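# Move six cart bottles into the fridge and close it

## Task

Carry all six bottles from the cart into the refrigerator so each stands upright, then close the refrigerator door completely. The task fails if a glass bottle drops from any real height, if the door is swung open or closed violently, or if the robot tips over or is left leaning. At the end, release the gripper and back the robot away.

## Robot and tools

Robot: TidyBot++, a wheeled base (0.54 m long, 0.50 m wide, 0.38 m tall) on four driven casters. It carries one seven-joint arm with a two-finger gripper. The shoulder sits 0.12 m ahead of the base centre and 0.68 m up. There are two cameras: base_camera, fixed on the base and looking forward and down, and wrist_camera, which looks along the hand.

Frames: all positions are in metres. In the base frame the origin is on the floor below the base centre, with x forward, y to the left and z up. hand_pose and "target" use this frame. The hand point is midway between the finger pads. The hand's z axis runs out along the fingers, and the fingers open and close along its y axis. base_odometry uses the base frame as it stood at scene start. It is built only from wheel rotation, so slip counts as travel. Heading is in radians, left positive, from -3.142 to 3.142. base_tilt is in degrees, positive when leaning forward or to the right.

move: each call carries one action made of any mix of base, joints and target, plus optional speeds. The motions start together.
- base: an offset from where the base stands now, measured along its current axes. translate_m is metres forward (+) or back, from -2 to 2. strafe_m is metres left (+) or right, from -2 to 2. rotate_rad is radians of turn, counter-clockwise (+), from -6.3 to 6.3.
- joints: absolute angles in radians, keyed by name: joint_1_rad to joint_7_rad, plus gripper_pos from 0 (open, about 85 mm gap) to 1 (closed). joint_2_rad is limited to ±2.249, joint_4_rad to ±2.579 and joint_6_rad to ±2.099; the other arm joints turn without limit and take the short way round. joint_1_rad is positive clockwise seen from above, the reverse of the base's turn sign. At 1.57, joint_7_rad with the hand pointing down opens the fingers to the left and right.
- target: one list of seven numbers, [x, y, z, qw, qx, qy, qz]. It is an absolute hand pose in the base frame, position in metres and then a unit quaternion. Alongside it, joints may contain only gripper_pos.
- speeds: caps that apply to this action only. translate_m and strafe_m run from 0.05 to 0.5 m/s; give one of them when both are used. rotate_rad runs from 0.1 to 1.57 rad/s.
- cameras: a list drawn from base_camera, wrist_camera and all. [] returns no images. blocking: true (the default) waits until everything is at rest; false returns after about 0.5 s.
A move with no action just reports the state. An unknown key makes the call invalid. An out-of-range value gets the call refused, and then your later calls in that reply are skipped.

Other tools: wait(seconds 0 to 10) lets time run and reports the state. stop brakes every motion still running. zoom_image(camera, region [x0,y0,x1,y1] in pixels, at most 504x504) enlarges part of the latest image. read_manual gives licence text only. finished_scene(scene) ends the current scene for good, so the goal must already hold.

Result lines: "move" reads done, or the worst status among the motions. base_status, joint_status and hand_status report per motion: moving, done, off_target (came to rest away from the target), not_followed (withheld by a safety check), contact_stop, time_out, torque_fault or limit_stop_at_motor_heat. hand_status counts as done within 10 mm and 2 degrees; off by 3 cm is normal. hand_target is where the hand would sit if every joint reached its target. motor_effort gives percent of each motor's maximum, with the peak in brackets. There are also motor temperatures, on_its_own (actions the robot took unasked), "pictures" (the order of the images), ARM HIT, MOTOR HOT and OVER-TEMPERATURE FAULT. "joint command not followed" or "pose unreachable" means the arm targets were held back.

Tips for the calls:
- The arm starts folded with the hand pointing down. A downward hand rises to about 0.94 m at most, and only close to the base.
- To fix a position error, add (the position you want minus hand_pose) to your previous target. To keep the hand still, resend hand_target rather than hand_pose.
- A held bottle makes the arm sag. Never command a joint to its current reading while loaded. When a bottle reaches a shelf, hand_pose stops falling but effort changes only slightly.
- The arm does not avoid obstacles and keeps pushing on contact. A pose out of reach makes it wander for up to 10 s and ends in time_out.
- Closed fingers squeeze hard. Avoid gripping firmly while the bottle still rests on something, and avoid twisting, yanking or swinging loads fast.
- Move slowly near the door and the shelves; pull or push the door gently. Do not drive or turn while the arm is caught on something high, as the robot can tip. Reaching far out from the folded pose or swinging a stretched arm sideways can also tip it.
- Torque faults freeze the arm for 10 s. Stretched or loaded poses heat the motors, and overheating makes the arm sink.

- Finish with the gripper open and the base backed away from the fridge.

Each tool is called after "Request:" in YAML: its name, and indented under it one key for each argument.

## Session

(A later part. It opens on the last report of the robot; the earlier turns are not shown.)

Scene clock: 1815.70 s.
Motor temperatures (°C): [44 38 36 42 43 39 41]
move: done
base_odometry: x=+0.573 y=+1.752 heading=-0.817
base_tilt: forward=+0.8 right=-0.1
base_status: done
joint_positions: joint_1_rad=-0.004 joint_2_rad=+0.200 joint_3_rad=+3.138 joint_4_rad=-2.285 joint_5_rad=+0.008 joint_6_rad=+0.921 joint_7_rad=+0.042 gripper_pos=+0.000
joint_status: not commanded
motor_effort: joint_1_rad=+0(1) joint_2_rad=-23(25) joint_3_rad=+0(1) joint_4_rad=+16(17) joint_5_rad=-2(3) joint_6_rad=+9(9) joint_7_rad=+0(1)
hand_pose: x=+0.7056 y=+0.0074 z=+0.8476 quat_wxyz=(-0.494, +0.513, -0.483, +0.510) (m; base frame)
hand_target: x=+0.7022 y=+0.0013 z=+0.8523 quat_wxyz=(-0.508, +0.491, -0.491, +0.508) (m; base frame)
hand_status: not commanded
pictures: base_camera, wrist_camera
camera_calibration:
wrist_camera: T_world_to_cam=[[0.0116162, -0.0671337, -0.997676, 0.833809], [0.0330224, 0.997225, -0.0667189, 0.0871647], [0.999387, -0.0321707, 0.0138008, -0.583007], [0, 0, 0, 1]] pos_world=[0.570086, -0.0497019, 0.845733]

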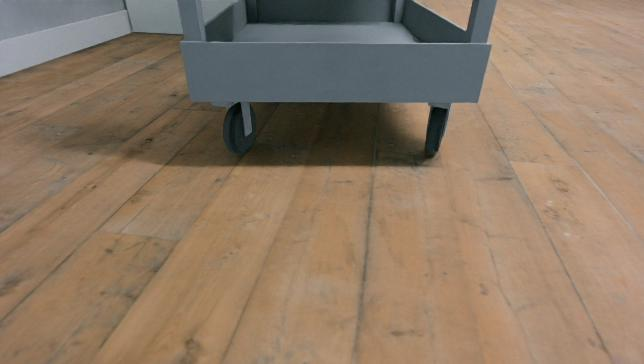

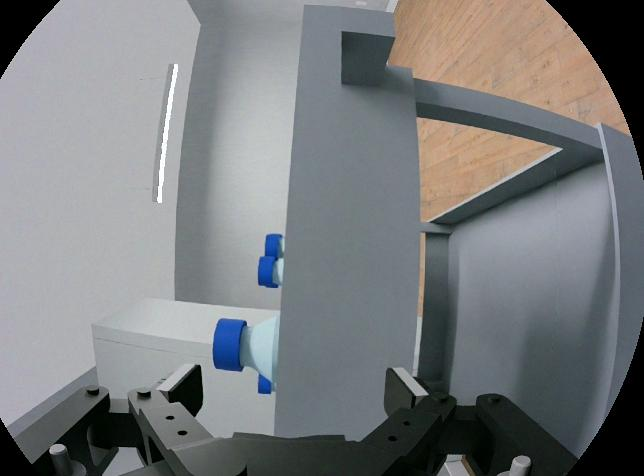

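Request:
move:
  base: {"translate_m": 0.05}
  speeds: {"translate_m": 0.15}
  cameras: ["wrist_camera"]

Request:
move:
  joints: {"gripper_pos": 0.92}
  cameras: []

Request:
move:
  base: {"translate_m": -0.36}
  speeds: {"translate_m": 0.15}

Scene clock: 1822.27 s.
Motor temperatures (°C): [44 38 36 42 43 39 41]
move: done
base_odometry: x=+0.608 y=+1.716 heading=-0.817
base_tilt: forward=+0.8 right=-0.1
base_status: done
joint_positions: joint_1_rad=-0.004 joint_2_rad=+0.202 joint_3_rad=+3.138 joint_4_rad=-2.288 joint_5_rad=+0.008 joint_6_rad=+0.923 joint_7_rad=+0.041 gripper_pos=+0.000
joint_status: not commanded
motor_effort: joint_1_rad=+0(1) joint_2_rad=-22(26) joint_3_rad=+0(2) joint_4_rad=+16(17) joint_5_rad=-2(3) joint_6_rad=+9(9) joint_7_rad=+0(1)
hand_pose: x=+0.7054 y=+0.0074 z=+0.8453 quat_wxyz=(-0.493, +0.514, -0.484, +0.509) (m; base frame)
hand_target: x=+0.7022 y=+0.0013 z=+0.8523 quat_wxyz=(-0.508, +0.491, -0.491, +0.508) (m; base frame)
hand_status: not commanded
pictures: wrist_camera
camera_calibration:
wrist_camera: T_world_to_cam=[[0.007783, -0.0669028, -0.997729, 0.834198], [0.0327586, 0.997241, -0.0666145, 0.0871113], [0.999433, -0.0321658, 0.00995317, -0.579569], [0, 0, 0, 1]] pos_world=[0.569895, -0.0497031, 0.843875]

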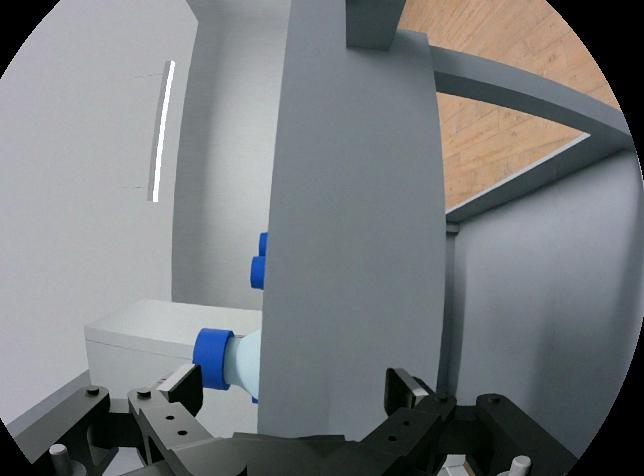

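Scene clock: 1823.33 s.
Motor temperatures (°C): [44 38 36 42 43 39 41]
move: off_target
base_odometry: x=+0.608 y=+1.716 heading=-0.817
base_tilt: forward=+0.8 right=-0.1
base_status: not commanded
joint_positions: joint_1_rad=-0.004 joint_2_rad=+0.203 joint_3_rad=+3.138 joint_4_rad=-2.289 joint_5_rad=+0.007 joint_6_rad=+0.923 joint_7_rad=+0.027 gripper_pos=+0.739
joint_status: gripper_pos off_target (ended at +0.739, target +0.920)
motor_effort: joint_1_rad=-1(1) joint_2_rad=-23(25) joint_3_rad=+0(2) joint_4_rad=+16(19) joint_5_rad=-1(2) joint_6_rad=+9(12) joint_7_rad=+1(5)
hand_pose: x=+0.7050 y=+0.0074 z=+0.8442 quat_wxyz=(-0.496, +0.510, -0.488, +0.505) (m; base frame)
hand_target: x=+0.7022 y=+0.0013 z=+0.8523 quat_wxyz=(-0.508, +0.491, -0.491, +0.508) (m; base frame)
hand_status: not commanded
pictures: none
No camera images: "cameras" was empty.

Scene clock: 1828.83 s.
Motor temperatures (°C): [44 38 36 42 43 39 41]
move: time_out
base_odometry: x=+0.400 y=+1.937 heading=-0.819
base_tilt: forward=+0.8 right=-0.1
base_status: translate_m time_out (by the wheels' count: -0.304 of -0.360)
joint_positions: joint_1_rad=-0.022 joint_2_rad=+0.191 joint_3_rad=+3.113 joint_4_rad=-2.307 joint_5_rad=+0.008 joint_6_rad=+0.930 joint_7_rad=+0.020 gripper_pos=+0.739
joint_status: not commanded
motor_effort: joint_1_rad=+5(12) joint_2_rad=-21(31) joint_3_rad=+5(12) joint_4_rad=+15(30) joint_5_rad=-5(9) joint_6_rad=+10(11) joint_7_rad=+4(4)
hand_pose: x=+0.6976 y=+0.0316 z=+0.8440 quat_wxyz=(-0.510, +0.518, -0.480, +0.491) (m; base frame)
hand_target: x=+0.7022 y=+0.0013 z=+0.8523 quat_wxyz=(-0.508, +0.491, -0.491, +0.508) (m; base frame)
hand_status: not commanded
pictures: base_camera, wrist_camera
camera_calibration:
wrist_camera: T_world_to_cam=[[0.00760018, -0.0408505, -0.999136, 0.835163], [-0.0106952, 0.999105, -0.0409306, 0.0717981], [0.999914, 0.0109971, 0.00715647, -0.570292], [0, 0, 0, 1]] pos_world=[0.564663, -0.0313455, 0.841462]

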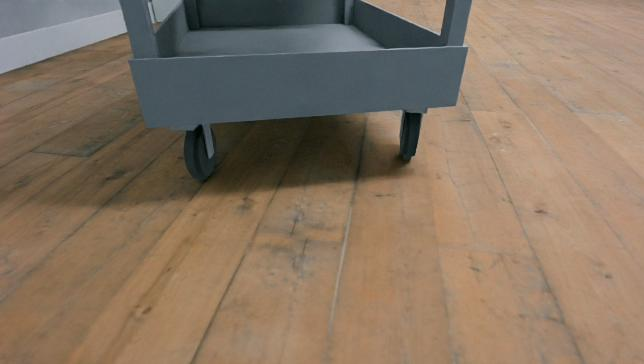

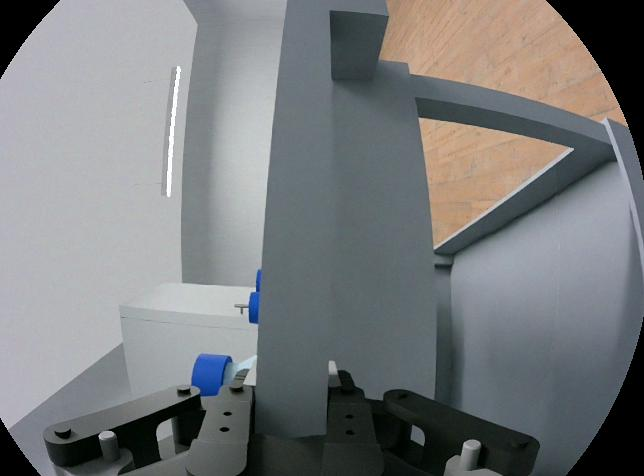

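Request:
move:
  joints: {"gripper_pos": 0.05}
  cameras: []

Request:
move:
  joints: {"joint_2_rad": -0.026, "joint_4_rad": -2.55, "joint_6_rad": 0.959}
  cameras: ["wrist_camera"]

Request:
move:
  base: {"translate_m": 0.03, "strafe_m": -0.3}
  speeds: {"translate_m": 0.2}

Scene clock: 1855.30 s.
Motor temperatures (°C): [44 38 36 42 43 39 41]
move: done
base_odometry: x=+0.400 y=+1.937 heading=-0.819
base_tilt: forward=+0.8 right=-0.1
base_status: not commanded
joint_positions: joint_1_rad=-0.009 joint_2_rad=+0.192 joint_3_rad=+3.139 joint_4_rad=-2.307 joint_5_rad=+0.008 joint_6_rad=+0.930 joint_7_rad=+0.020 gripper_pos=+0.050
joint_status: all done
motor_effort: joint_1_rad=+0(5) joint_2_rad=-22(23) joint_3_rad=+1(6) joint_4_rad=+16(16) joint_5_rad=-2(5) joint_6_rad=+9(10) joint_7_rad=+0(4)
hand_pose: x=+0.6988 y=+0.0100 z=+0.8436 quat_wxyz=(-0.499, +0.510, -0.489, +0.502) (m; base frame)
hand_target: x=+0.7022 y=+0.0013 z=+0.8523 quat_wxyz=(-0.508, +0.491, -0.491, +0.508) (m; base frame)
hand_status: not commanded
pictures: none
No camera images: "cameras" was empty.

Scene clock: 1856.60 s.
Motor temperatures (°C): [44 38 36 42 43 39 41]
move: done
base_odometry: x=+0.400 y=+1.937 heading=-0.819
base_tilt: forward=+0.8 right=-0.1
base_status: not commanded
joint_positions: joint_1_rad=-0.009 joint_2_rad=-0.021 joint_3_rad=+3.139 joint_4_rad=-2.531 joint_5_rad=+0.008 joint_6_rad=+0.930 joint_7_rad=+0.020 gripper_pos=+0.050
joint_status: all done
motor_effort: joint_1_rad=-1(1) joint_2_rad=-14(24) joint_3_rad=+0(1) joint_4_rad=+15(17) joint_5_rad=-2(3) joint_6_rad=+9(10) joint_7_rad=+0(1)
hand_pose: x=+0.6068 y=+0.0091 z=+0.8456 quat_wxyz=(-0.496, +0.513, -0.492, +0.499) (m; base frame)
hand_target: x=+0.6014 y=+0.0013 z=+0.8480 quat_wxyz=(-0.501, +0.499, -0.499, +0.501) (m; base frame)
hand_status: not commanded
pictures: wrist_camera
camera_calibration:
wrist_camera: T_world_to_cam=[[-0.00587791, -0.0466444, -0.998894, 0.84447], [0.0272248, 0.998534, -0.0467877, 0.0752918], [0.999612, -0.0274697, -0.0045994, -0.468865], [0, 0, 0, 1]] pos_world=[0.471597, -0.0486713, 0.844903]

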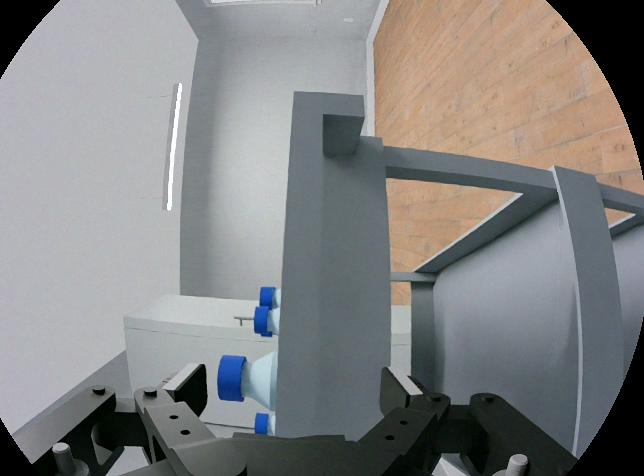

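Scene clock: 1858.80 s.
Motor temperatures (°C): [44 38 36 42 43 39 41]
move: done
base_odometry: x=+0.201 y=+1.710 heading=-0.819
base_tilt: forward=+0.8 right=-0.1
base_status: done
joint_positions: joint_1_rad=-0.009 joint_2_rad=-0.021 joint_3_rad=+3.140 joint_4_rad=-2.532 joint_5_rad=+0.008 joint_6_rad=+0.930 joint_7_rad=+0.020 gripper_pos=+0.050
joint_status: not commanded
motor_effort: joint_1_rad=+0(2) joint_2_rad=-14(15) joint_3_rad=+0(3) joint_4_rad=+16(16) joint_5_rad=-2(3) joint_6_rad=+9(9) joint_7_rad=+0(1)
hand_pose: x=+0.6068 y=+0.0083 z=+0.8456 quat_wxyz=(-0.496, +0.513, -0.492, +0.500) (m; base frame)
hand_target: x=+0.6014 y=+0.0013 z=+0.8480 quat_wxyz=(-0.501, +0.499, -0.499, +0.501) (m; base frame)
hand_status: not commanded
pictures: base_camera, wrist_camera
camera_calibration:
wrist_camera: T_world_to_cam=[[-0.00585996, -0.0466053, -0.998896, 0.844469], [0.0287252, 0.998493, -0.046755, 0.0750913], [0.99957, -0.0289675, -0.00451239, -0.468911], [0, 0, 0, 1]] pos_world=[0.471501, -0.0492046, 0.844932]

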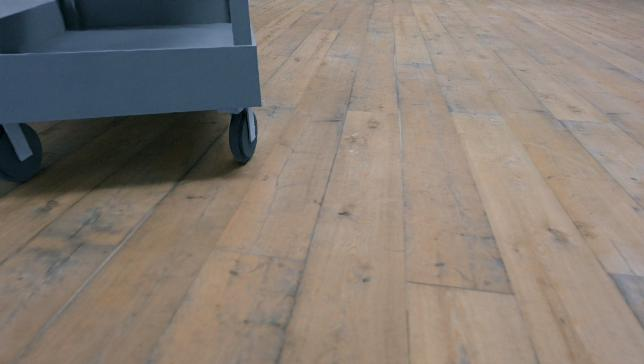

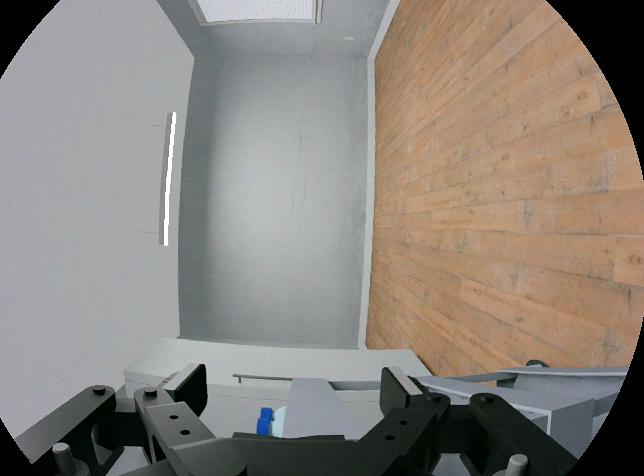

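Request:
move:
  base: {"strafe_m": -0.32, "translate_m": 0.1}
  cameras: []

Request:
move:
  base: {"translate_m": 1.63}
  joints: {"joint_1_rad": -0.314, "joint_2_rad": -1.272, "joint_3_rad": 3.1416, "joint_4_rad": -2.32, "joint_5_rad": 0.0, "joint_6_rad": -0.523, "joint_7_rad": 1.571, "gripper_pos": 0.5}
  cameras: ["base_camera"]

Request:
move:
  base: {"strafe_m": 0.4, "rotate_rad": 0.519}

Scene clock: 1877.27 s.
Motor temperatures (°C): [44 38 36 42 43 39 41]
move: done
base_odometry: x=+0.035 y=+1.419 heading=-0.820
base_tilt: forward=+0.8 right=-0.1
base_status: done
joint_positions: joint_1_rad=-0.008 joint_2_rad=-0.021 joint_3_rad=+3.142 joint_4_rad=-2.532 joint_5_rad=+0.008 joint_6_rad=+0.930 joint_7_rad=+0.020 gripper_pos=+0.050
joint_status: not commanded
motor_effort: joint_1_rad=+0(2) joint_2_rad=-14(15) joint_3_rad=+0(2) joint_4_rad=+15(16) joint_5_rad=-1(3) joint_6_rad=+9(9) joint_7_rad=+1(1)
hand_pose: x=+0.6068 y=+0.0068 z=+0.8457 quat_wxyz=(-0.495, +0.512, -0.493, +0.500) (m; base frame)
hand_target: x=+0.6014 y=+0.0013 z=+0.8480 quat_wxyz=(-0.501, +0.499, -0.499, +0.501) (m; base frame)
hand_status: not commanded
pictures: none
No camera images: "cameras" was empty.

Scene clock: 1881.07 s.
Motor temperatures (°C): [44 38 36 42 43 39 41]
move: done
base_odometry: x=+1.148 y=+0.227 heading=-0.820
base_tilt: forward=+0.8 right=-0.1
base_status: done
joint_positions: joint_1_rad=-0.293 joint_2_rad=-1.263 joint_3_rad=+3.142 joint_4_rad=-2.346 joint_5_rad=+0.008 joint_6_rad=-0.471 joint_7_rad=+1.529 gripper_pos=+0.500
joint_status: all done
motor_effort: joint_1_rad=-1(1) joint_2_rad=+16(19) joint_3_rad=+2(2) joint_4_rad=+20(22) joint_5_rad=-2(3) joint_6_rad=+9(11) joint_7_rad=+1(2)
hand_pose: x=+0.2990 y=+0.0543 z=+0.9617 quat_wxyz=(-0.115, +0.696, +0.089, +0.704) (m; base frame)
hand_target: x=+0.2913 y=+0.0574 z=+0.9626 quat_wxyz=(-0.110, +0.698, +0.111, +0.698) (m; base frame)
hand_status: not commanded
pictures: base_camera

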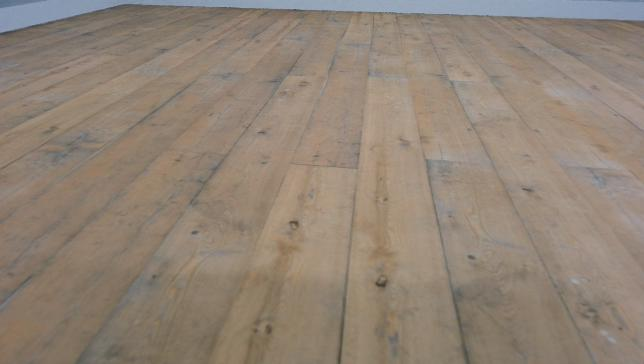

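Scene clock: 1883.03 s.
Motor temperatures (°C): [44 38 36 42 43 39 41]
move: done
base_odometry: x=+1.440 y=+0.500 heading=-0.300
base_tilt: forward=+0.8 right=-0.1
base_status: done
joint_positions: joint_1_rad=-0.296 joint_2_rad=-1.264 joint_3_rad=+3.143 joint_4_rad=-2.345 joint_5_rad=+0.008 joint_6_rad=-0.473 joint_7_rad=+1.530 gripper_pos=+0.500
joint_status: not commanded
motor_effort: joint_1_rad=-1(1) joint_2_rad=+16(18) joint_3_rad=+1(3) joint_4_rad=+20(21) joint_5_rad=-2(3) joint_6_rad=+9(9) joint_7_rad=+0(1)
hand_pose: x=+0.2984 y=+0.0545 z=+0.9623 quat_wxyz=(-0.116, +0.695, +0.090, +0.704) (m; base frame)
hand_target: x=+0.2913 y=+0.0574 z=+0.9626 quat_wxyz=(-0.110, +0.698, +0.111, +0.698) (m; base frame)
hand_status: not commanded
pictures: base_camera, wrist_camera
camera_calibration:
wrist_camera: T_world_to_cam=[[0.291, -0.956635, -0.0129509, -0.0263367], [0.0570357, 0.0308592, -0.997895, 1.00294], [0.955022, 0.289648, 0.0635424, -0.228293], [0, 0, 0, 1]] pos_world=[0.168486, 0.00998026, 1.01499]

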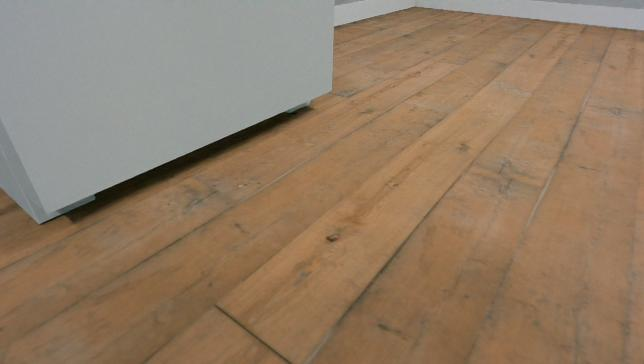

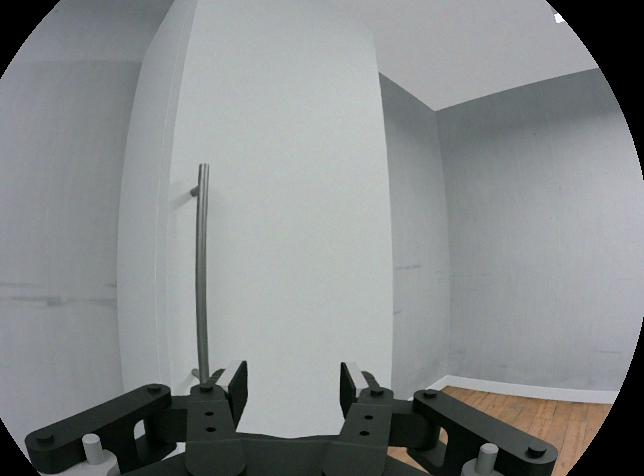

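Request:
move:
  base: {"translate_m": 0.147, "strafe_m": 0.189}
  speeds: {"translate_m": 0.25}

Scene clock: 1909.67 s.
Motor temperatures (°C): [44 38 36 42 43 39 41]
move: done
base_odometry: x=+1.637 y=+0.637 heading=-0.300
base_tilt: forward=+0.8 right=-0.1
base_status: done
joint_positions: joint_1_rad=-0.297 joint_2_rad=-1.266 joint_3_rad=+3.143 joint_4_rad=-2.344 joint_5_rad=+0.008 joint_6_rad=-0.473 joint_7_rad=+1.530 gripper_pos=+0.500
joint_status: not commanded
motor_effort: joint_1_rad=+0(1) joint_2_rad=+16(18) joint_3_rad=+2(2) joint_4_rad=+20(21) joint_5_rad=-2(2) joint_6_rad=+9(9) joint_7_rad=+0(1)
hand_pose: x=+0.2976 y=+0.0545 z=+0.9632 quat_wxyz=(-0.116, +0.694, +0.090, +0.705) (m; base frame)
hand_target: x=+0.2913 y=+0.0574 z=+0.9626 quat_wxyz=(-0.110, +0.698, +0.111, +0.698) (m; base frame)
hand_status: not commanded
pictures: base_camera, wrist_camera
camera_calibration:
wrist_camera: T_world_to_cam=[[0.292209, -0.956268, -0.0128319, -0.026591], [0.059602, 0.0316008, -0.997722, 1.00288], [0.954495, 0.290778, 0.0662295, -0.230133], [0, 0, 0, 1]] pos_world=[0.167657, 0.00979767, 1.0155]

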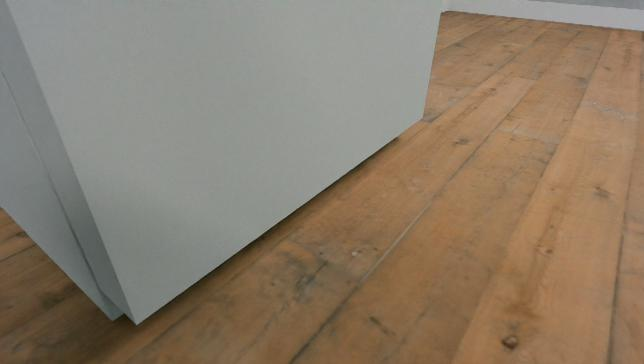

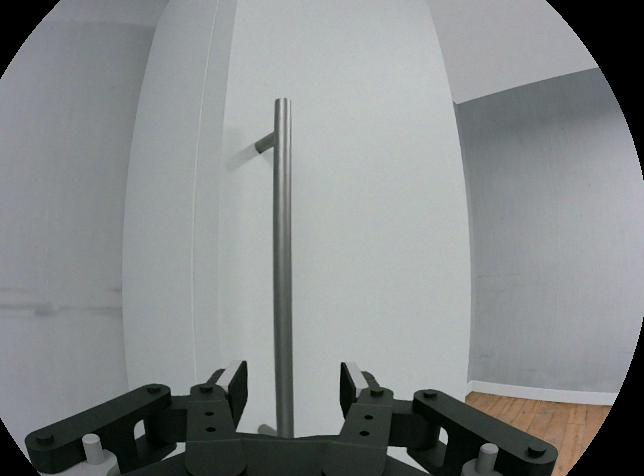

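Request:
move:
  joints: {"joint_1_rad": -0.341, "joint_2_rad": -0.879, "joint_4_rad": -2.419, "joint_6_rad": -0.03, "gripper_pos": 0.45}

Scene clock: 1921.13 s.
Motor temperatures (°C): [44 37 36 42 43 39 41]
move: done
base_odometry: x=+1.637 y=+0.637 heading=-0.300
base_tilt: forward=+0.8 right=-0.1
base_status: not commanded
joint_positions: joint_1_rad=-0.318 joint_2_rad=-0.886 joint_3_rad=+3.143 joint_4_rad=-2.401 joint_5_rad=+0.008 joint_6_rad=-0.077 joint_7_rad=+1.530 gripper_pos=+0.450
joint_status: all done
motor_effort: joint_1_rad=-1(2) joint_2_rad=+8(18) joint_3_rad=+1(2) joint_4_rad=+22(23) joint_5_rad=-1(3) joint_6_rad=+9(10) joint_7_rad=+0(1)
hand_pose: x=+0.4030 y=+0.0943 z=+0.9589 quat_wxyz=(-0.122, +0.707, +0.101, +0.689) (m; base frame)
hand_target: x=+0.4027 y=+0.1021 z=+0.9602 quat_wxyz=(-0.120, +0.697, +0.120, +0.697) (m; base frame)
hand_status: not commanded
pictures: base_camera, wrist_camera
camera_calibration:
wrist_camera: T_world_to_cam=[[0.314233, -0.949273, -0.0117494, -0.0300385], [0.0199278, 0.0189692, -0.999621, 1.01], [0.949137, 0.31388, 0.0248776, -0.302349], [0, 0, 0, 1]] pos_world=[0.276282, 0.0472278, 1.01679]

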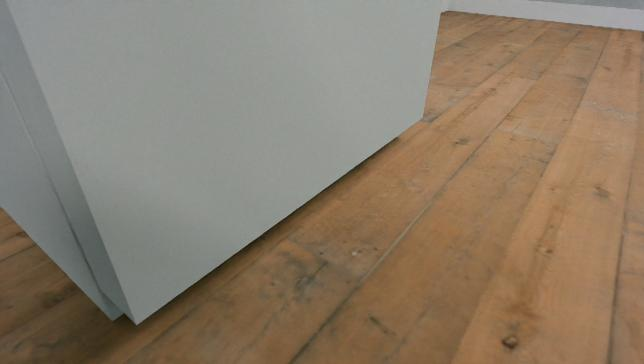

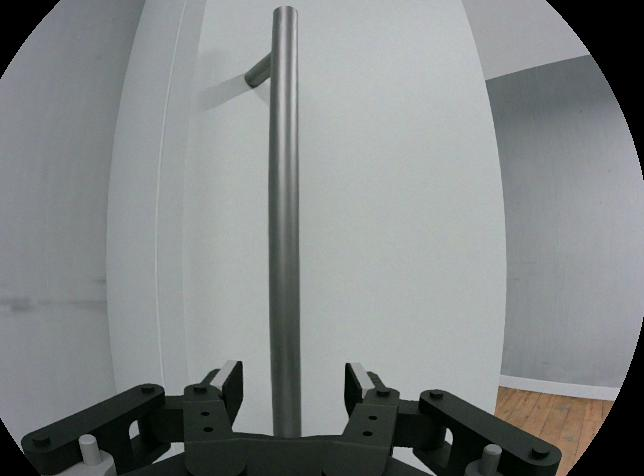

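Request:
move:
  base: {"translate_m": 0.041, "strafe_m": 0.02}
  speeds: {"translate_m": 0.1}

Scene clock: 1932.63 s.
Motor temperatures (°C): [44 37 36 42 43 39 41]
move: done
base_odometry: x=+1.682 y=+0.644 heading=-0.300
base_tilt: forward=+0.8 right=-0.1
base_status: done
joint_positions: joint_1_rad=-0.318 joint_2_rad=-0.882 joint_3_rad=+3.143 joint_4_rad=-2.401 joint_5_rad=+0.008 joint_6_rad=-0.074 joint_7_rad=+1.530 gripper_pos=+0.450
joint_status: not commanded
motor_effort: joint_1_rad=+0(1) joint_2_rad=+8(10) joint_3_rad=+1(2) joint_4_rad=+22(22) joint_5_rad=-2(3) joint_6_rad=+9(9) joint_7_rad=+0(1)
hand_pose: x=+0.4040 y=+0.0947 z=+0.9584 quat_wxyz=(-0.122, +0.708, +0.101, +0.688) (m; base frame)
hand_target: x=+0.4027 y=+0.1021 z=+0.9602 quat_wxyz=(-0.120, +0.697, +0.120, +0.697) (m; base frame)
hand_status: not commanded
pictures: base_camera, wrist_camera
camera_calibration:
wrist_camera: T_world_to_cam=[[0.314656, -0.949134, -0.0116885, -0.0301495], [0.0184922, 0.0184412, -0.999659, 1.01017], [0.949026, 0.314332, 0.0233542, -0.302025], [0, 0, 0, 1]] pos_world=[0.277436, 0.0476916, 1.01653]

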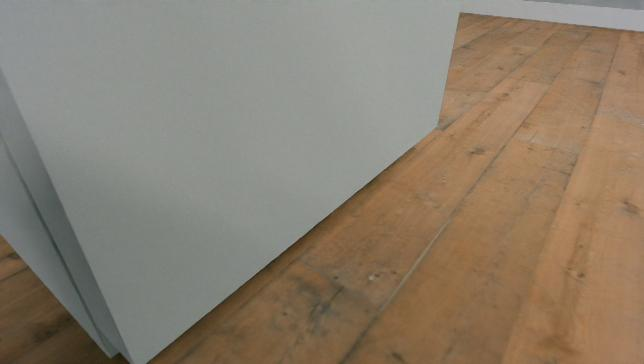

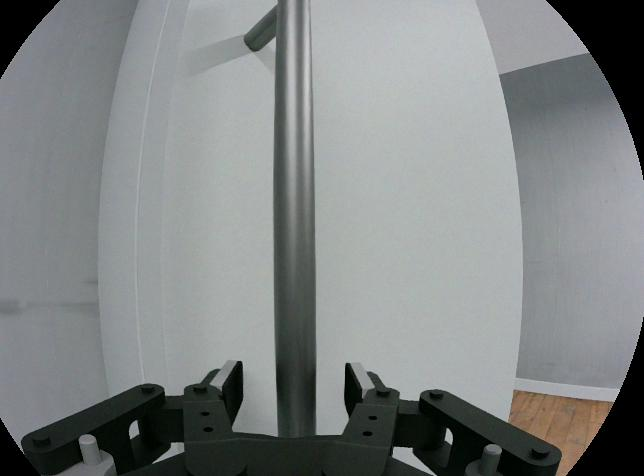

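Request:
move:
  cameras: ["wrist_camera", "base_camera"]

Scene clock: 1955.53 s.
Motor temperatures (°C): [44 37 36 42 43 39 41]
base_odometry: x=+1.682 y=+0.644 heading=-0.300
base_tilt: forward=+0.8 right=-0.1
base_status: done
joint_positions: joint_1_rad=-0.318 joint_2_rad=-0.882 joint_3_rad=+3.143 joint_4_rad=-2.401 joint_5_rad=+0.008 joint_6_rad=-0.074 joint_7_rad=+1.530 gripper_pos=+0.450
joint_status: not commanded
motor_effort: joint_1_rad=+0(1) joint_2_rad=+8(10) joint_3_rad=+1(2) joint_4_rad=+22(22) joint_5_rad=-2(3) joint_6_rad=+9(9) joint_7_rad=+0(1)
hand_pose: x=+0.4040 y=+0.0947 z=+0.9584 quat_wxyz=(-0.122, +0.708, +0.101, +0.688) (m; base frame)
hand_target: x=+0.4027 y=+0.1021 z=+0.9602 quat_wxyz=(-0.120, +0.697, +0.120, +0.697) (m; base frame)
hand_status: not commanded
pictures: base_camera, wrist_camera
camera_calibration:
wrist_camera: T_world_to_cam=[[0.314656, -0.949134, -0.0116885, -0.0301495], [0.0184922, 0.0184412, -0.999659, 1.01017], [0.949026, 0.314332, 0.0233542, -0.302025], [0, 0, 0, 1]] pos_world=[0.277436, 0.0476916, 1.01653]

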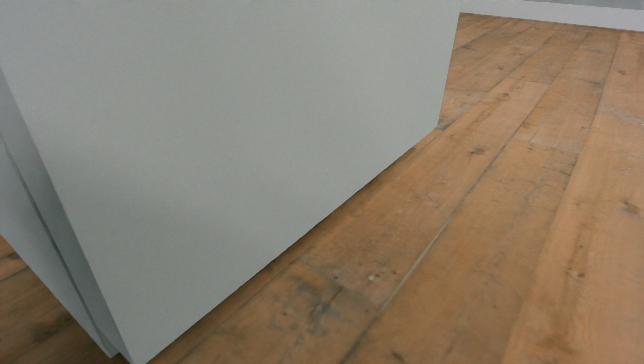

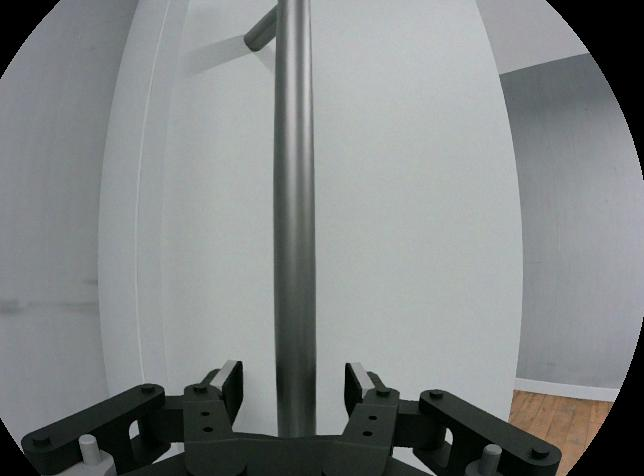

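Request:
move:
  joints: {"gripper_pos": 0.9}
  cameras: ["wrist_camera"]

Request:
move:
  base: {"translate_m": -0.047, "strafe_m": -0.195}
  speeds: {"translate_m": 0.15}
  cameras: ["wrist_camera"]

Scene clock: 1977.43 s.
Motor temperatures (°C): [44 37 36 42 43 39 41]
move: off_target
base_odometry: x=+1.682 y=+0.644 heading=-0.300
base_tilt: forward=+0.8 right=-0.1
base_status: not commanded
joint_positions: joint_1_rad=-0.321 joint_2_rad=-0.883 joint_3_rad=+3.146 joint_4_rad=-2.402 joint_5_rad=+0.008 joint_6_rad=-0.073 joint_7_rad=+1.538 gripper_pos=+0.838
joint_status: gripper_pos off_target (ended at +0.838, target +0.900)
motor_effort: joint_1_rad=-4(5) joint_2_rad=+7(11) joint_3_rad=-3(4) joint_4_rad=+22(23) joint_5_rad=-3(4) joint_6_rad=+9(10) joint_7_rad=+0(1)
hand_pose: x=+0.4040 y=+0.0938 z=+0.9584 quat_wxyz=(-0.120, +0.707, +0.103, +0.689) (m; base frame)
hand_target: x=+0.4027 y=+0.1021 z=+0.9602 quat_wxyz=(-0.120, +0.697, +0.120, +0.697) (m; base frame)
hand_status: not commanded
pictures: wrist_camera
camera_calibration:
wrist_camera: T_world_to_cam=[[0.314628, -0.949191, -0.00676445, -0.0357289], [0.0209355, 0.0140638, -0.999682, 1.00962], [0.948984, 0.314386, 0.0242966, -0.302585], [0, 0, 0, 1]] pos_world=[0.277253, 0.0470158, 1.01641]

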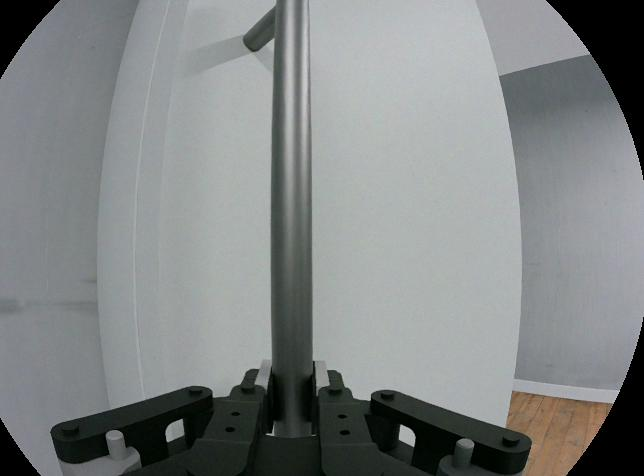

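Scene clock: 1979.53 s.
Motor temperatures (°C): [44 37 36 42 43 39 41]
move: done
base_odometry: x=+1.579 y=+0.472 heading=-0.300
base_tilt: forward=+0.8 right=-0.1
base_status: done
joint_positions: joint_1_rad=-0.369 joint_2_rad=-0.887 joint_3_rad=+3.122 joint_4_rad=-2.426 joint_5_rad=+0.008 joint_6_rad=-0.029 joint_7_rad=+1.542 gripper_pos=+0.840
joint_status: not commanded
motor_effort: joint_1_rad=+4(10) joint_2_rad=+9(14) joint_3_rad=+6(16) joint_4_rad=+22(26) joint_5_rad=-1(3) joint_6_rad=+9(13) joint_7_rad=+0(3)
hand_pose: x=+0.3948 y=+0.1166 z=+0.9580 quat_wxyz=(-0.136, +0.694, +0.132, +0.695) (m; base frame)
hand_target: x=+0.4027 y=+0.1021 z=+0.9602 quat_wxyz=(-0.120, +0.697, +0.120, +0.697) (m; base frame)
hand_status: not commanded
pictures: wrist_camera
camera_calibration:
wrist_camera: T_world_to_cam=[[0.375212, -0.926788, 0.0167358, -0.0602399], [0.0509306, 0.002585, -0.998699, 0.997665], [0.925539, 0.375577, 0.0481718, -0.321708], [0, 0, 0, 1]] pos_world=[0.269544, 0.0624174, 1.01287]

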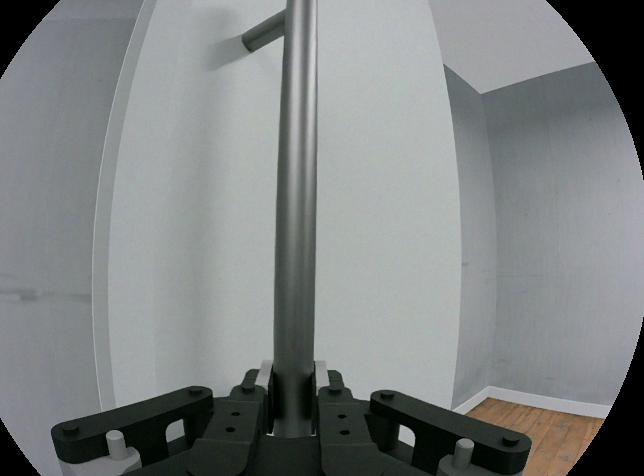

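Request:
move:
  base: {"translate_m": 0.0226, "strafe_m": -0.199}
  speeds: {"translate_m": 0.15}
  cameras: ["wrist_camera"]

Scene clock: 1985.40 s.
Motor temperatures (°C): [44 37 36 42 43 39 41]
move: done
base_odometry: x=+1.542 y=+0.275 heading=-0.300
base_tilt: forward=+0.8 right=-0.1
base_status: done
joint_positions: joint_1_rad=-0.382 joint_2_rad=-0.939 joint_3_rad=+3.102 joint_4_rad=-2.449 joint_5_rad=+0.005 joint_6_rad=-0.034 joint_7_rad=+1.542 gripper_pos=+0.840
joint_status: not commanded
motor_effort: joint_1_rad=+7(12) joint_2_rad=+21(25) joint_3_rad=+10(17) joint_4_rad=+27(31) joint_5_rad=-1(2) joint_6_rad=+14(18) joint_7_rad=+1(4)
hand_pose: x=+0.3770 y=+0.1220 z=+0.9572 quat_wxyz=(-0.142, +0.683, +0.144, +0.702) (m; base frame)
hand_target: x=+0.4027 y=+0.1021 z=+0.9602 quat_wxyz=(-0.120, +0.697, +0.120, +0.697) (m; base frame)
hand_status: not commanded
pictures: wrist_camera
camera_calibration:
wrist_camera: T_world_to_cam=[[0.397575, -0.91706, 0.0305634, -0.0714388], [0.0787185, 0.000902874, -0.996896, 0.985736], [0.914187, 0.398747, 0.0725485, -0.329178], [0, 0, 0, 1]] pos_world=[0.251737, 0.0648552, 1.00874]

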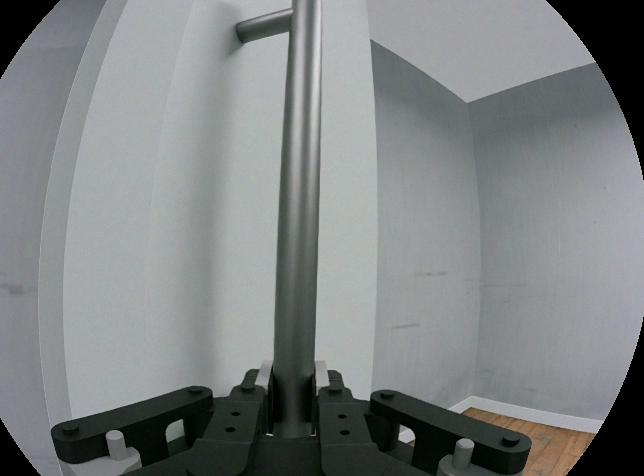

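Request:
move:
  base: {"translate_m": 0.05, "strafe_m": -0.11}
  speeds: {"translate_m": 0.15}
  cameras: ["wrist_camera"]

Scene clock: 1997.47 s.
Motor temperatures (°C): [44 37 36 42 43 39 41]
move: done
base_odometry: x=+1.557 y=+0.155 heading=-0.299
base_tilt: forward=+0.7 right=-0.1
base_status: done
joint_positions: joint_1_rad=-0.389 joint_2_rad=-0.989 joint_3_rad=+3.103 joint_4_rad=-2.462 joint_5_rad=-0.001 joint_6_rad=-0.055 joint_7_rad=+1.547 gripper_pos=+0.841
joint_status: not commanded
motor_effort: joint_1_rad=+9(16) joint_2_rad=+33(36) joint_3_rad=+10(18) joint_4_rad=+27(33) joint_5_rad=+0(3) joint_6_rad=+15(21) joint_7_rad=+1(4)
hand_pose: x=+0.3644 y=+0.1179 z=+0.9567 quat_wxyz=(-0.145, +0.677, +0.144, +0.708) (m; base frame)
hand_target: x=+0.4027 y=+0.1021 z=+0.9602 quat_wxyz=(-0.120, +0.697, +0.120, +0.697) (m; base frame)
hand_status: not commanded
pictures: wrist_camera
camera_calibration:
wrist_camera: T_world_to_cam=[[0.401709, -0.915276, 0.0299981, -0.0712814], [0.0934007, 0.00836247, -0.995593, 0.978811], [0.910992, 0.40274, 0.0888467, -0.33088], [0, 0, 0, 1]] pos_world=[0.238642, 0.0598314, 1.00603]

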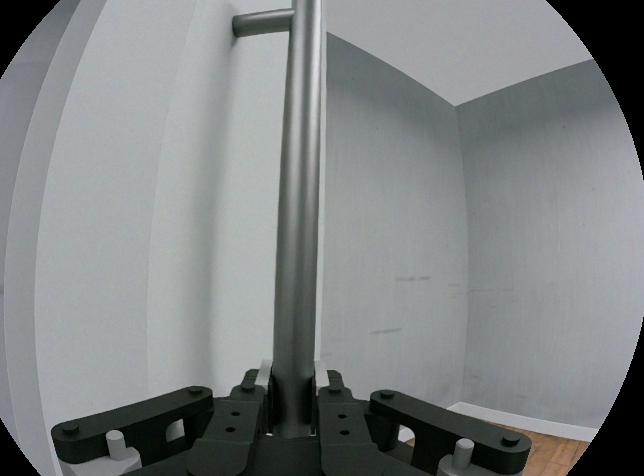

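Request:
move:
  base: {"translate_m": 0.062, "strafe_m": -0.14}
  speeds: {"translate_m": 0.15}
  cameras: ["wrist_camera"]

Scene clock: 2016.93 s.
Motor temperatures (°C): [44 38 36 42 43 39 41]
move: done
base_odometry: x=+1.575 y=+0.004 heading=-0.298
base_tilt: forward=+0.8 right=+0.0
base_status: done
joint_positions: joint_1_rad=-0.460 joint_2_rad=-0.937 joint_3_rad=+3.090 joint_4_rad=-2.450 joint_5_rad=-0.013 joint_6_rad=-0.035 joint_7_rad=+1.559 gripper_pos=+0.861
joint_status: not commanded
motor_effort: joint_1_rad=+24(26) joint_2_rad=+19(32) joint_3_rad=+13(16) joint_4_rad=+23(28) joint_5_rad=+0(4) joint_6_rad=+5(16) joint_7_rad=+1(5)
hand_pose: x=+0.3650 y=+0.1463 z=+0.9553 quat_wxyz=(-0.169, +0.677, +0.176, +0.695) (m; base frame)
hand_target: x=+0.4027 y=+0.1021 z=+0.9602 quat_wxyz=(-0.120, +0.697, +0.120, +0.697) (m; base frame)
hand_status: not commanded
pictures: wrist_camera
camera_calibration:
wrist_camera: T_world_to_cam=[[0.474685, -0.879318, 0.0383817, -0.0854234], [0.0778182, -0.00150817, -0.996966, 0.985501], [0.876709, 0.476232, 0.0677111, -0.320708], [0, 0, 0, 1]] pos_world=[0.245026, 0.0791031, 1.00751]

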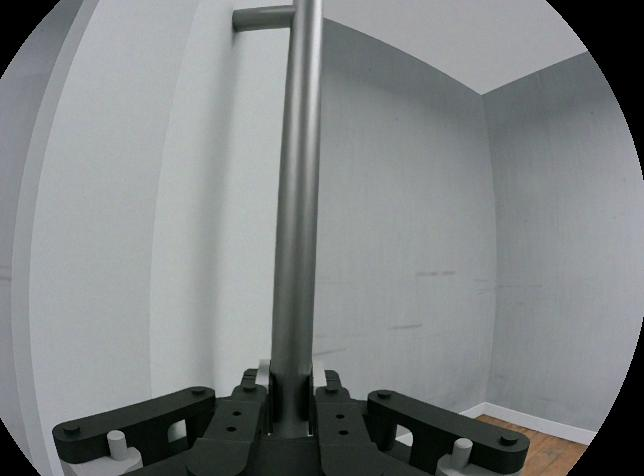

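Request:
move:
  base: {"translate_m": 0.045, "strafe_m": -0.025}
  speeds: {"translate_m": 0.15}
  joints: {"joint_1_rad": -0.43, "joint_2_rad": -0.98, "joint_3_rad": 3.1416, "joint_4_rad": -2.407, "joint_5_rad": 0.0, "joint_6_rad": -0.14, "joint_7_rad": 1.571}
  cameras: ["wrist_camera", "base_camera"]

Scene clock: 2072.07 s.
Motor temperatures (°C): [45 38 36 43 43 39 41]
move: time_out
base_odometry: x=+1.602 y=-0.024 heading=-0.290
base_tilt: forward=+0.8 right=-0.1
base_status: translate_m time_out (by the wheels' count: +0.034 of +0.045); the other done
joint_positions: joint_1_rad=-0.464 joint_2_rad=-0.970 joint_3_rad=+3.116 joint_4_rad=-2.436 joint_5_rad=-0.012 joint_6_rad=-0.092 joint_7_rad=+1.564 gripper_pos=+0.861
joint_status: all done
motor_effort: joint_1_rad=+7(23) joint_2_rad=+9(23) joint_3_rad=+5(18) joint_4_rad=+24(28) joint_5_rad=-1(4) joint_6_rad=+9(10) joint_7_rad=+0(5)
hand_pose: x=+0.3611 y=+0.1342 z=+0.9558 quat_wxyz=(-0.168, +0.682, +0.168, +0.691) (m; base frame)
hand_target: x=+0.3666 y=+0.1150 z=+0.9624 quat_wxyz=(-0.151, +0.690, +0.151, +0.692) (m; base frame)
hand_status: not commanded
pictures: base_camera, wrist_camera
camera_calibration:
wrist_camera: T_world_to_cam=[[0.464339, -0.885312, 0.0247217, -0.0766396], [0.0626309, 0.00498025, -0.998024, 0.991945], [0.88344, 0.46497, 0.0577604, -0.302994], [0, 0, 0, 1]] pos_world=[0.241137, 0.0680931, 1.00938]

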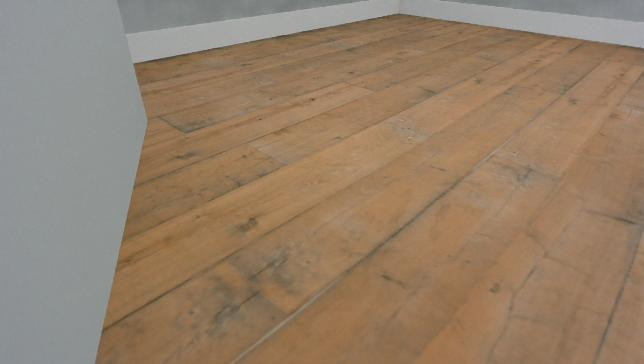

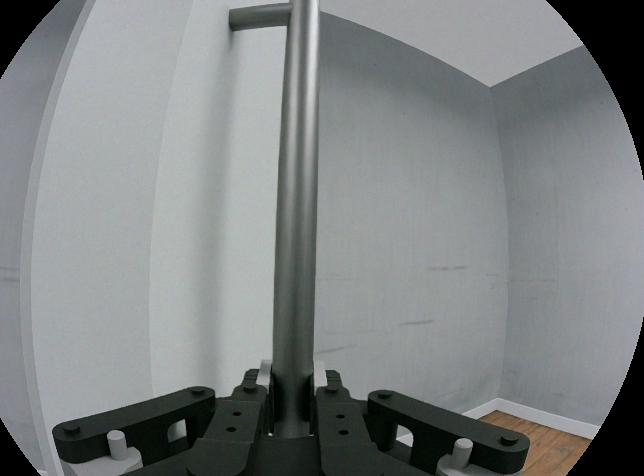

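Request:
move:
  base: {"translate_m": 0.003, "strafe_m": 0.0}
  joints: {"gripper_pos": 0.55}
  cameras: ["wrist_camera", "base_camera"]

Scene clock: 2168.37 s.
Motor temperatures (°C): [44 37 36 43 43 38 41]
move: time_out
base_odometry: x=+1.604 y=-0.023 heading=-0.289
base_tilt: forward=+0.8 right=-0.1
base_status: translate_m time_out (by the wheels' count: +0.001 of +0.003); the other done
joint_positions: joint_1_rad=-0.447 joint_2_rad=-0.967 joint_3_rad=+3.139 joint_4_rad=-2.434 joint_5_rad=-0.011 joint_6_rad=-0.097 joint_7_rad=+1.564 gripper_pos=+0.550
joint_status: all done
motor_effort: joint_1_rad=+3(11) joint_2_rad=+8(13) joint_3_rad=+1(6) joint_4_rad=+22(26) joint_5_rad=-1(3) joint_6_rad=+9(10) joint_7_rad=+1(2)
hand_pose: x=+0.3680 y=+0.1224 z=+0.9554 quat_wxyz=(-0.163, +0.688, +0.152, +0.690) (m; base frame)
hand_target: x=+0.3666 y=+0.1150 z=+0.9624 quat_wxyz=(-0.151, +0.690, +0.151, +0.692) (m; base frame)
hand_status: not commanded
pictures: base_camera, wrist_camera
camera_calibration:
wrist_camera: T_world_to_cam=[[0.437578, -0.899157, 0.00650864, -0.0613577], [0.0502844, 0.0172428, -0.998586, 0.994798], [0.897773, 0.437287, 0.0527587, -0.300743], [0, 0, 0, 1]] pos_world=[0.246825, 0.0591877, 1.00966]

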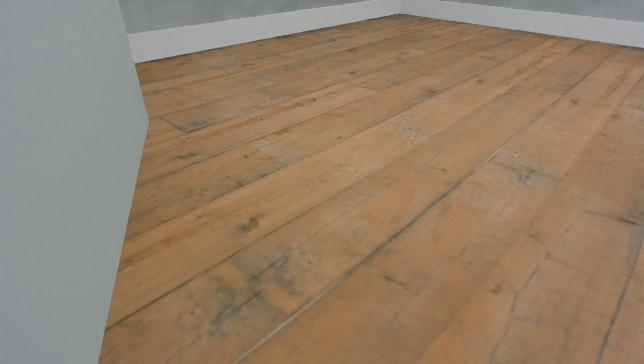

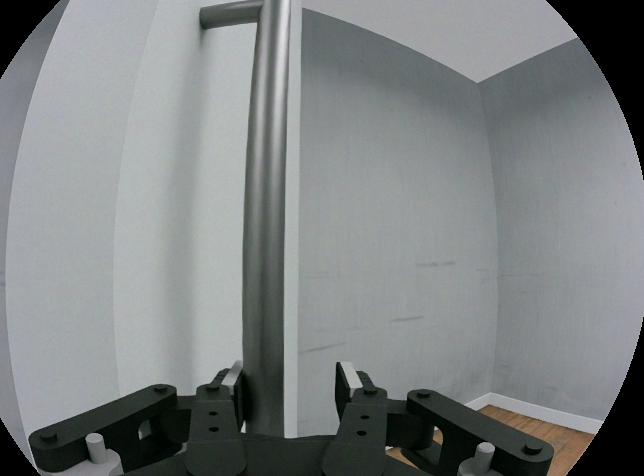

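Request:
move:
  joints: {"joint_1_rad": -0.43, "joint_2_rad": -1.272, "joint_3_rad": 3.1416, "joint_4_rad": -2.32, "joint_5_rad": 0.0, "joint_6_rad": -0.523, "joint_7_rad": 1.571}
  cameras: ["wrist_camera", "base_camera"]

Scene clock: 2264.47 s.
Motor temperatures (°C): [44 37 35 43 43 38 41]
move: done
base_odometry: x=+1.604 y=-0.024 heading=-0.290
base_tilt: forward=+0.8 right=-0.1
base_status: not commanded
joint_positions: joint_1_rad=-0.446 joint_2_rad=-1.263 joint_3_rad=+3.139 joint_4_rad=-2.346 joint_5_rad=-0.011 joint_6_rad=-0.469 joint_7_rad=+1.564 gripper_pos=+0.550
joint_status: all done
motor_effort: joint_1_rad=+0(4) joint_2_rad=+16(18) joint_3_rad=+2(3) joint_4_rad=+20(23) joint_5_rad=-2(3) joint_6_rad=+9(10) joint_7_rad=+0(1)
hand_pose: x=+0.2872 y=+0.0843 z=+0.9621 quat_wxyz=(-0.165, +0.684, +0.152, +0.694) (m; base frame)
hand_target: x=+0.2835 y=+0.0769 z=+0.9626 quat_wxyz=(-0.151, +0.691, +0.151, +0.691) (m; base frame)
hand_status: not commanded
pictures: base_camera, wrist_camera
camera_calibration:
wrist_camera: T_world_to_cam=[[0.439106, -0.898403, 0.00761694, -0.0618049], [0.0606362, 0.021176, -0.997935, 1.00222], [0.896387, 0.438662, 0.0637743, -0.222159], [0, 0, 0, 1]] pos_world=[0.165508, 0.0207039, 1.01479]

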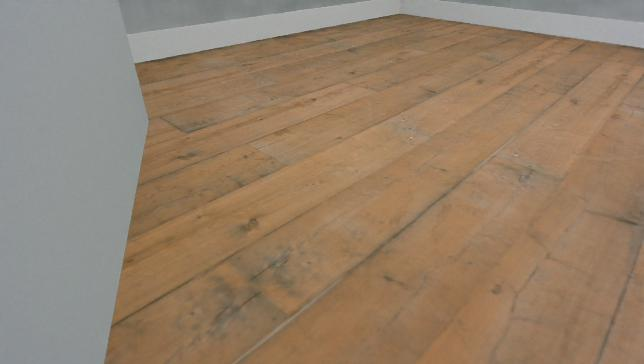

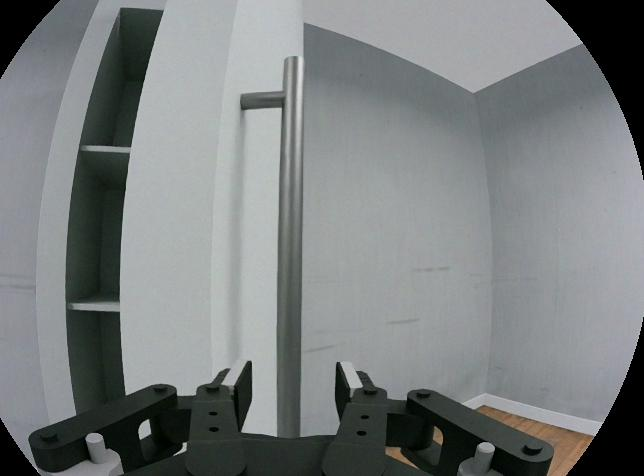

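Request:
move:
  joints: {"joint_1_rad": -0.43, "joint_2_rad": -1.383, "joint_3_rad": 3.1416, "joint_4_rad": -2.2655, "joint_5_rad": 0.0, "joint_6_rad": -0.689, "joint_7_rad": 1.571, "gripper_pos": 0.9}
  cameras: []

Request:
move:
  joints: {"joint_1_rad": -1.3}
  cameras: ["wrist_camera"]

Scene clock: 2287.63 s.
Motor temperatures (°C): [44 37 35 43 43 38 41]
move: done
base_odometry: x=+1.604 y=-0.024 heading=-0.290
base_tilt: forward=+0.8 right=-0.1
base_status: not commanded
joint_positions: joint_1_rad=-0.446 joint_2_rad=-1.377 joint_3_rad=+3.139 joint_4_rad=-2.291 joint_5_rad=-0.011 joint_6_rad=-0.636 joint_7_rad=+1.564 gripper_pos=+0.900
joint_status: all done
motor_effort: joint_1_rad=+0(1) joint_2_rad=+19(21) joint_3_rad=+2(2) joint_4_rad=+18(21) joint_5_rad=-2(4) joint_6_rad=+9(10) joint_7_rad=+0(1)
hand_pose: x=+0.2501 y=+0.0671 z=+0.9615 quat_wxyz=(-0.165, +0.683, +0.153, +0.695) (m; base frame)
hand_target: x=+0.2464 y=+0.0599 z=+0.9598 quat_wxyz=(-0.151, +0.691, +0.151, +0.691) (m; base frame)
hand_status: not commanded
pictures: none
No camera images: "cameras" was empty.

Scene clock: 2289.77 s.
Motor temperatures (°C): [44 37 35 43 43 38 41]
move: done
base_odometry: x=+1.604 y=-0.024 heading=-0.290
base_tilt: forward=+0.8 right=-0.1
base_status: not commanded
joint_positions: joint_1_rad=-1.279 joint_2_rad=-1.377 joint_3_rad=+3.139 joint_4_rad=-2.291 joint_5_rad=-0.011 joint_6_rad=-0.637 joint_7_rad=+1.564 gripper_pos=+0.900
joint_status: all done
motor_effort: joint_1_rad=+0(2) joint_2_rad=+19(20) joint_3_rad=+1(2) joint_4_rad=+18(19) joint_5_rad=-2(3) joint_6_rad=+9(9) joint_7_rad=+0(1)
hand_pose: x=+0.1575 y=+0.1422 z=+0.9611 quat_wxyz=(-0.432, +0.563, +0.416, +0.569) (m; base frame)
hand_target: x=+0.1553 y=+0.1360 z=+0.9598 quat_wxyz=(-0.428, +0.563, +0.428, +0.563) (m; base frame)
hand_status: not commanded
pictures: wrist_camera
camera_calibration:
wrist_camera: T_world_to_cam=[[0.960549, -0.277977, 0.00866735, -0.124262], [0.0265667, 0.0606896, -0.997803, 1.00745], [0.27684, 0.958669, 0.0656803, -0.109451], [0, 0, 0, 1]] pos_world=[0.122896, 0.0092436, 1.0135]

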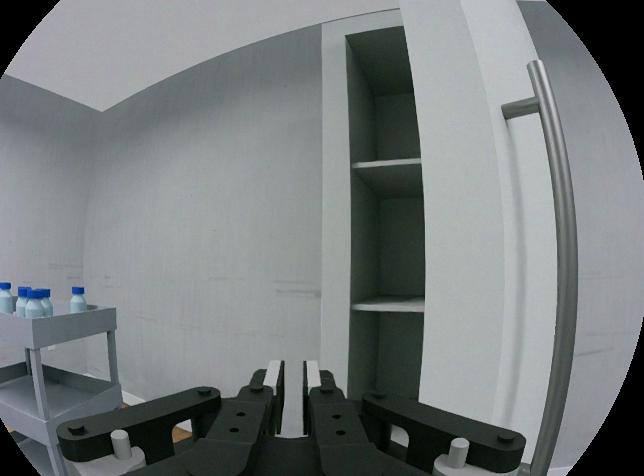

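Request:
move:
  base: {"rotate_rad": -0.35}
  speeds: {"rotate_rad": 0.25}
  cameras: ["wrist_camera", "base_camera"]

Scene clock: 2294.60 s.
Motor temperatures (°C): [44 37 35 43 43 38 41]
move: done
base_odometry: x=+1.604 y=-0.024 heading=-0.639
base_tilt: forward=+0.8 right=-0.1
base_status: done
joint_positions: joint_1_rad=-1.283 joint_2_rad=-1.377 joint_3_rad=+3.140 joint_4_rad=-2.291 joint_5_rad=-0.011 joint_6_rad=-0.638 joint_7_rad=+1.564 gripper_pos=+0.900
joint_status: not commanded
motor_effort: joint_1_rad=-1(2) joint_2_rad=+19(20) joint_3_rad=+1(2) joint_4_rad=+18(19) joint_5_rad=-2(3) joint_6_rad=+9(9) joint_7_rad=+0(1)
hand_pose: x=+0.1570 y=+0.1423 z=+0.9609 quat_wxyz=(-0.433, +0.562, +0.417, +0.568) (m; base frame)
hand_target: x=+0.1553 y=+0.1360 z=+0.9598 quat_wxyz=(-0.428, +0.563, +0.428, +0.563) (m; base frame)
hand_status: not commanded
pictures: base_camera, wrist_camera
camera_calibration:
wrist_camera: T_world_to_cam=[[0.961585, -0.274376, 0.00855105, -0.124304], [0.0260855, 0.060322, -0.997838, 1.00748], [0.273267, 0.959729, 0.0651619, -0.10851], [0, 0, 0, 1]] pos_world=[0.122901, 0.0092608, 1.01343]

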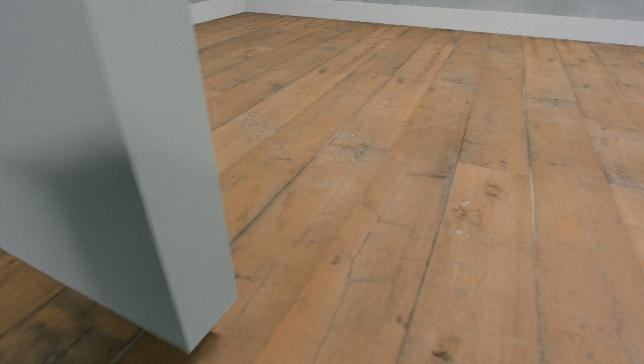

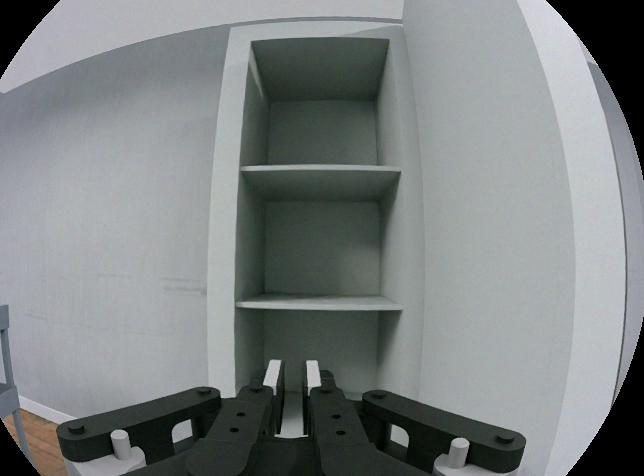

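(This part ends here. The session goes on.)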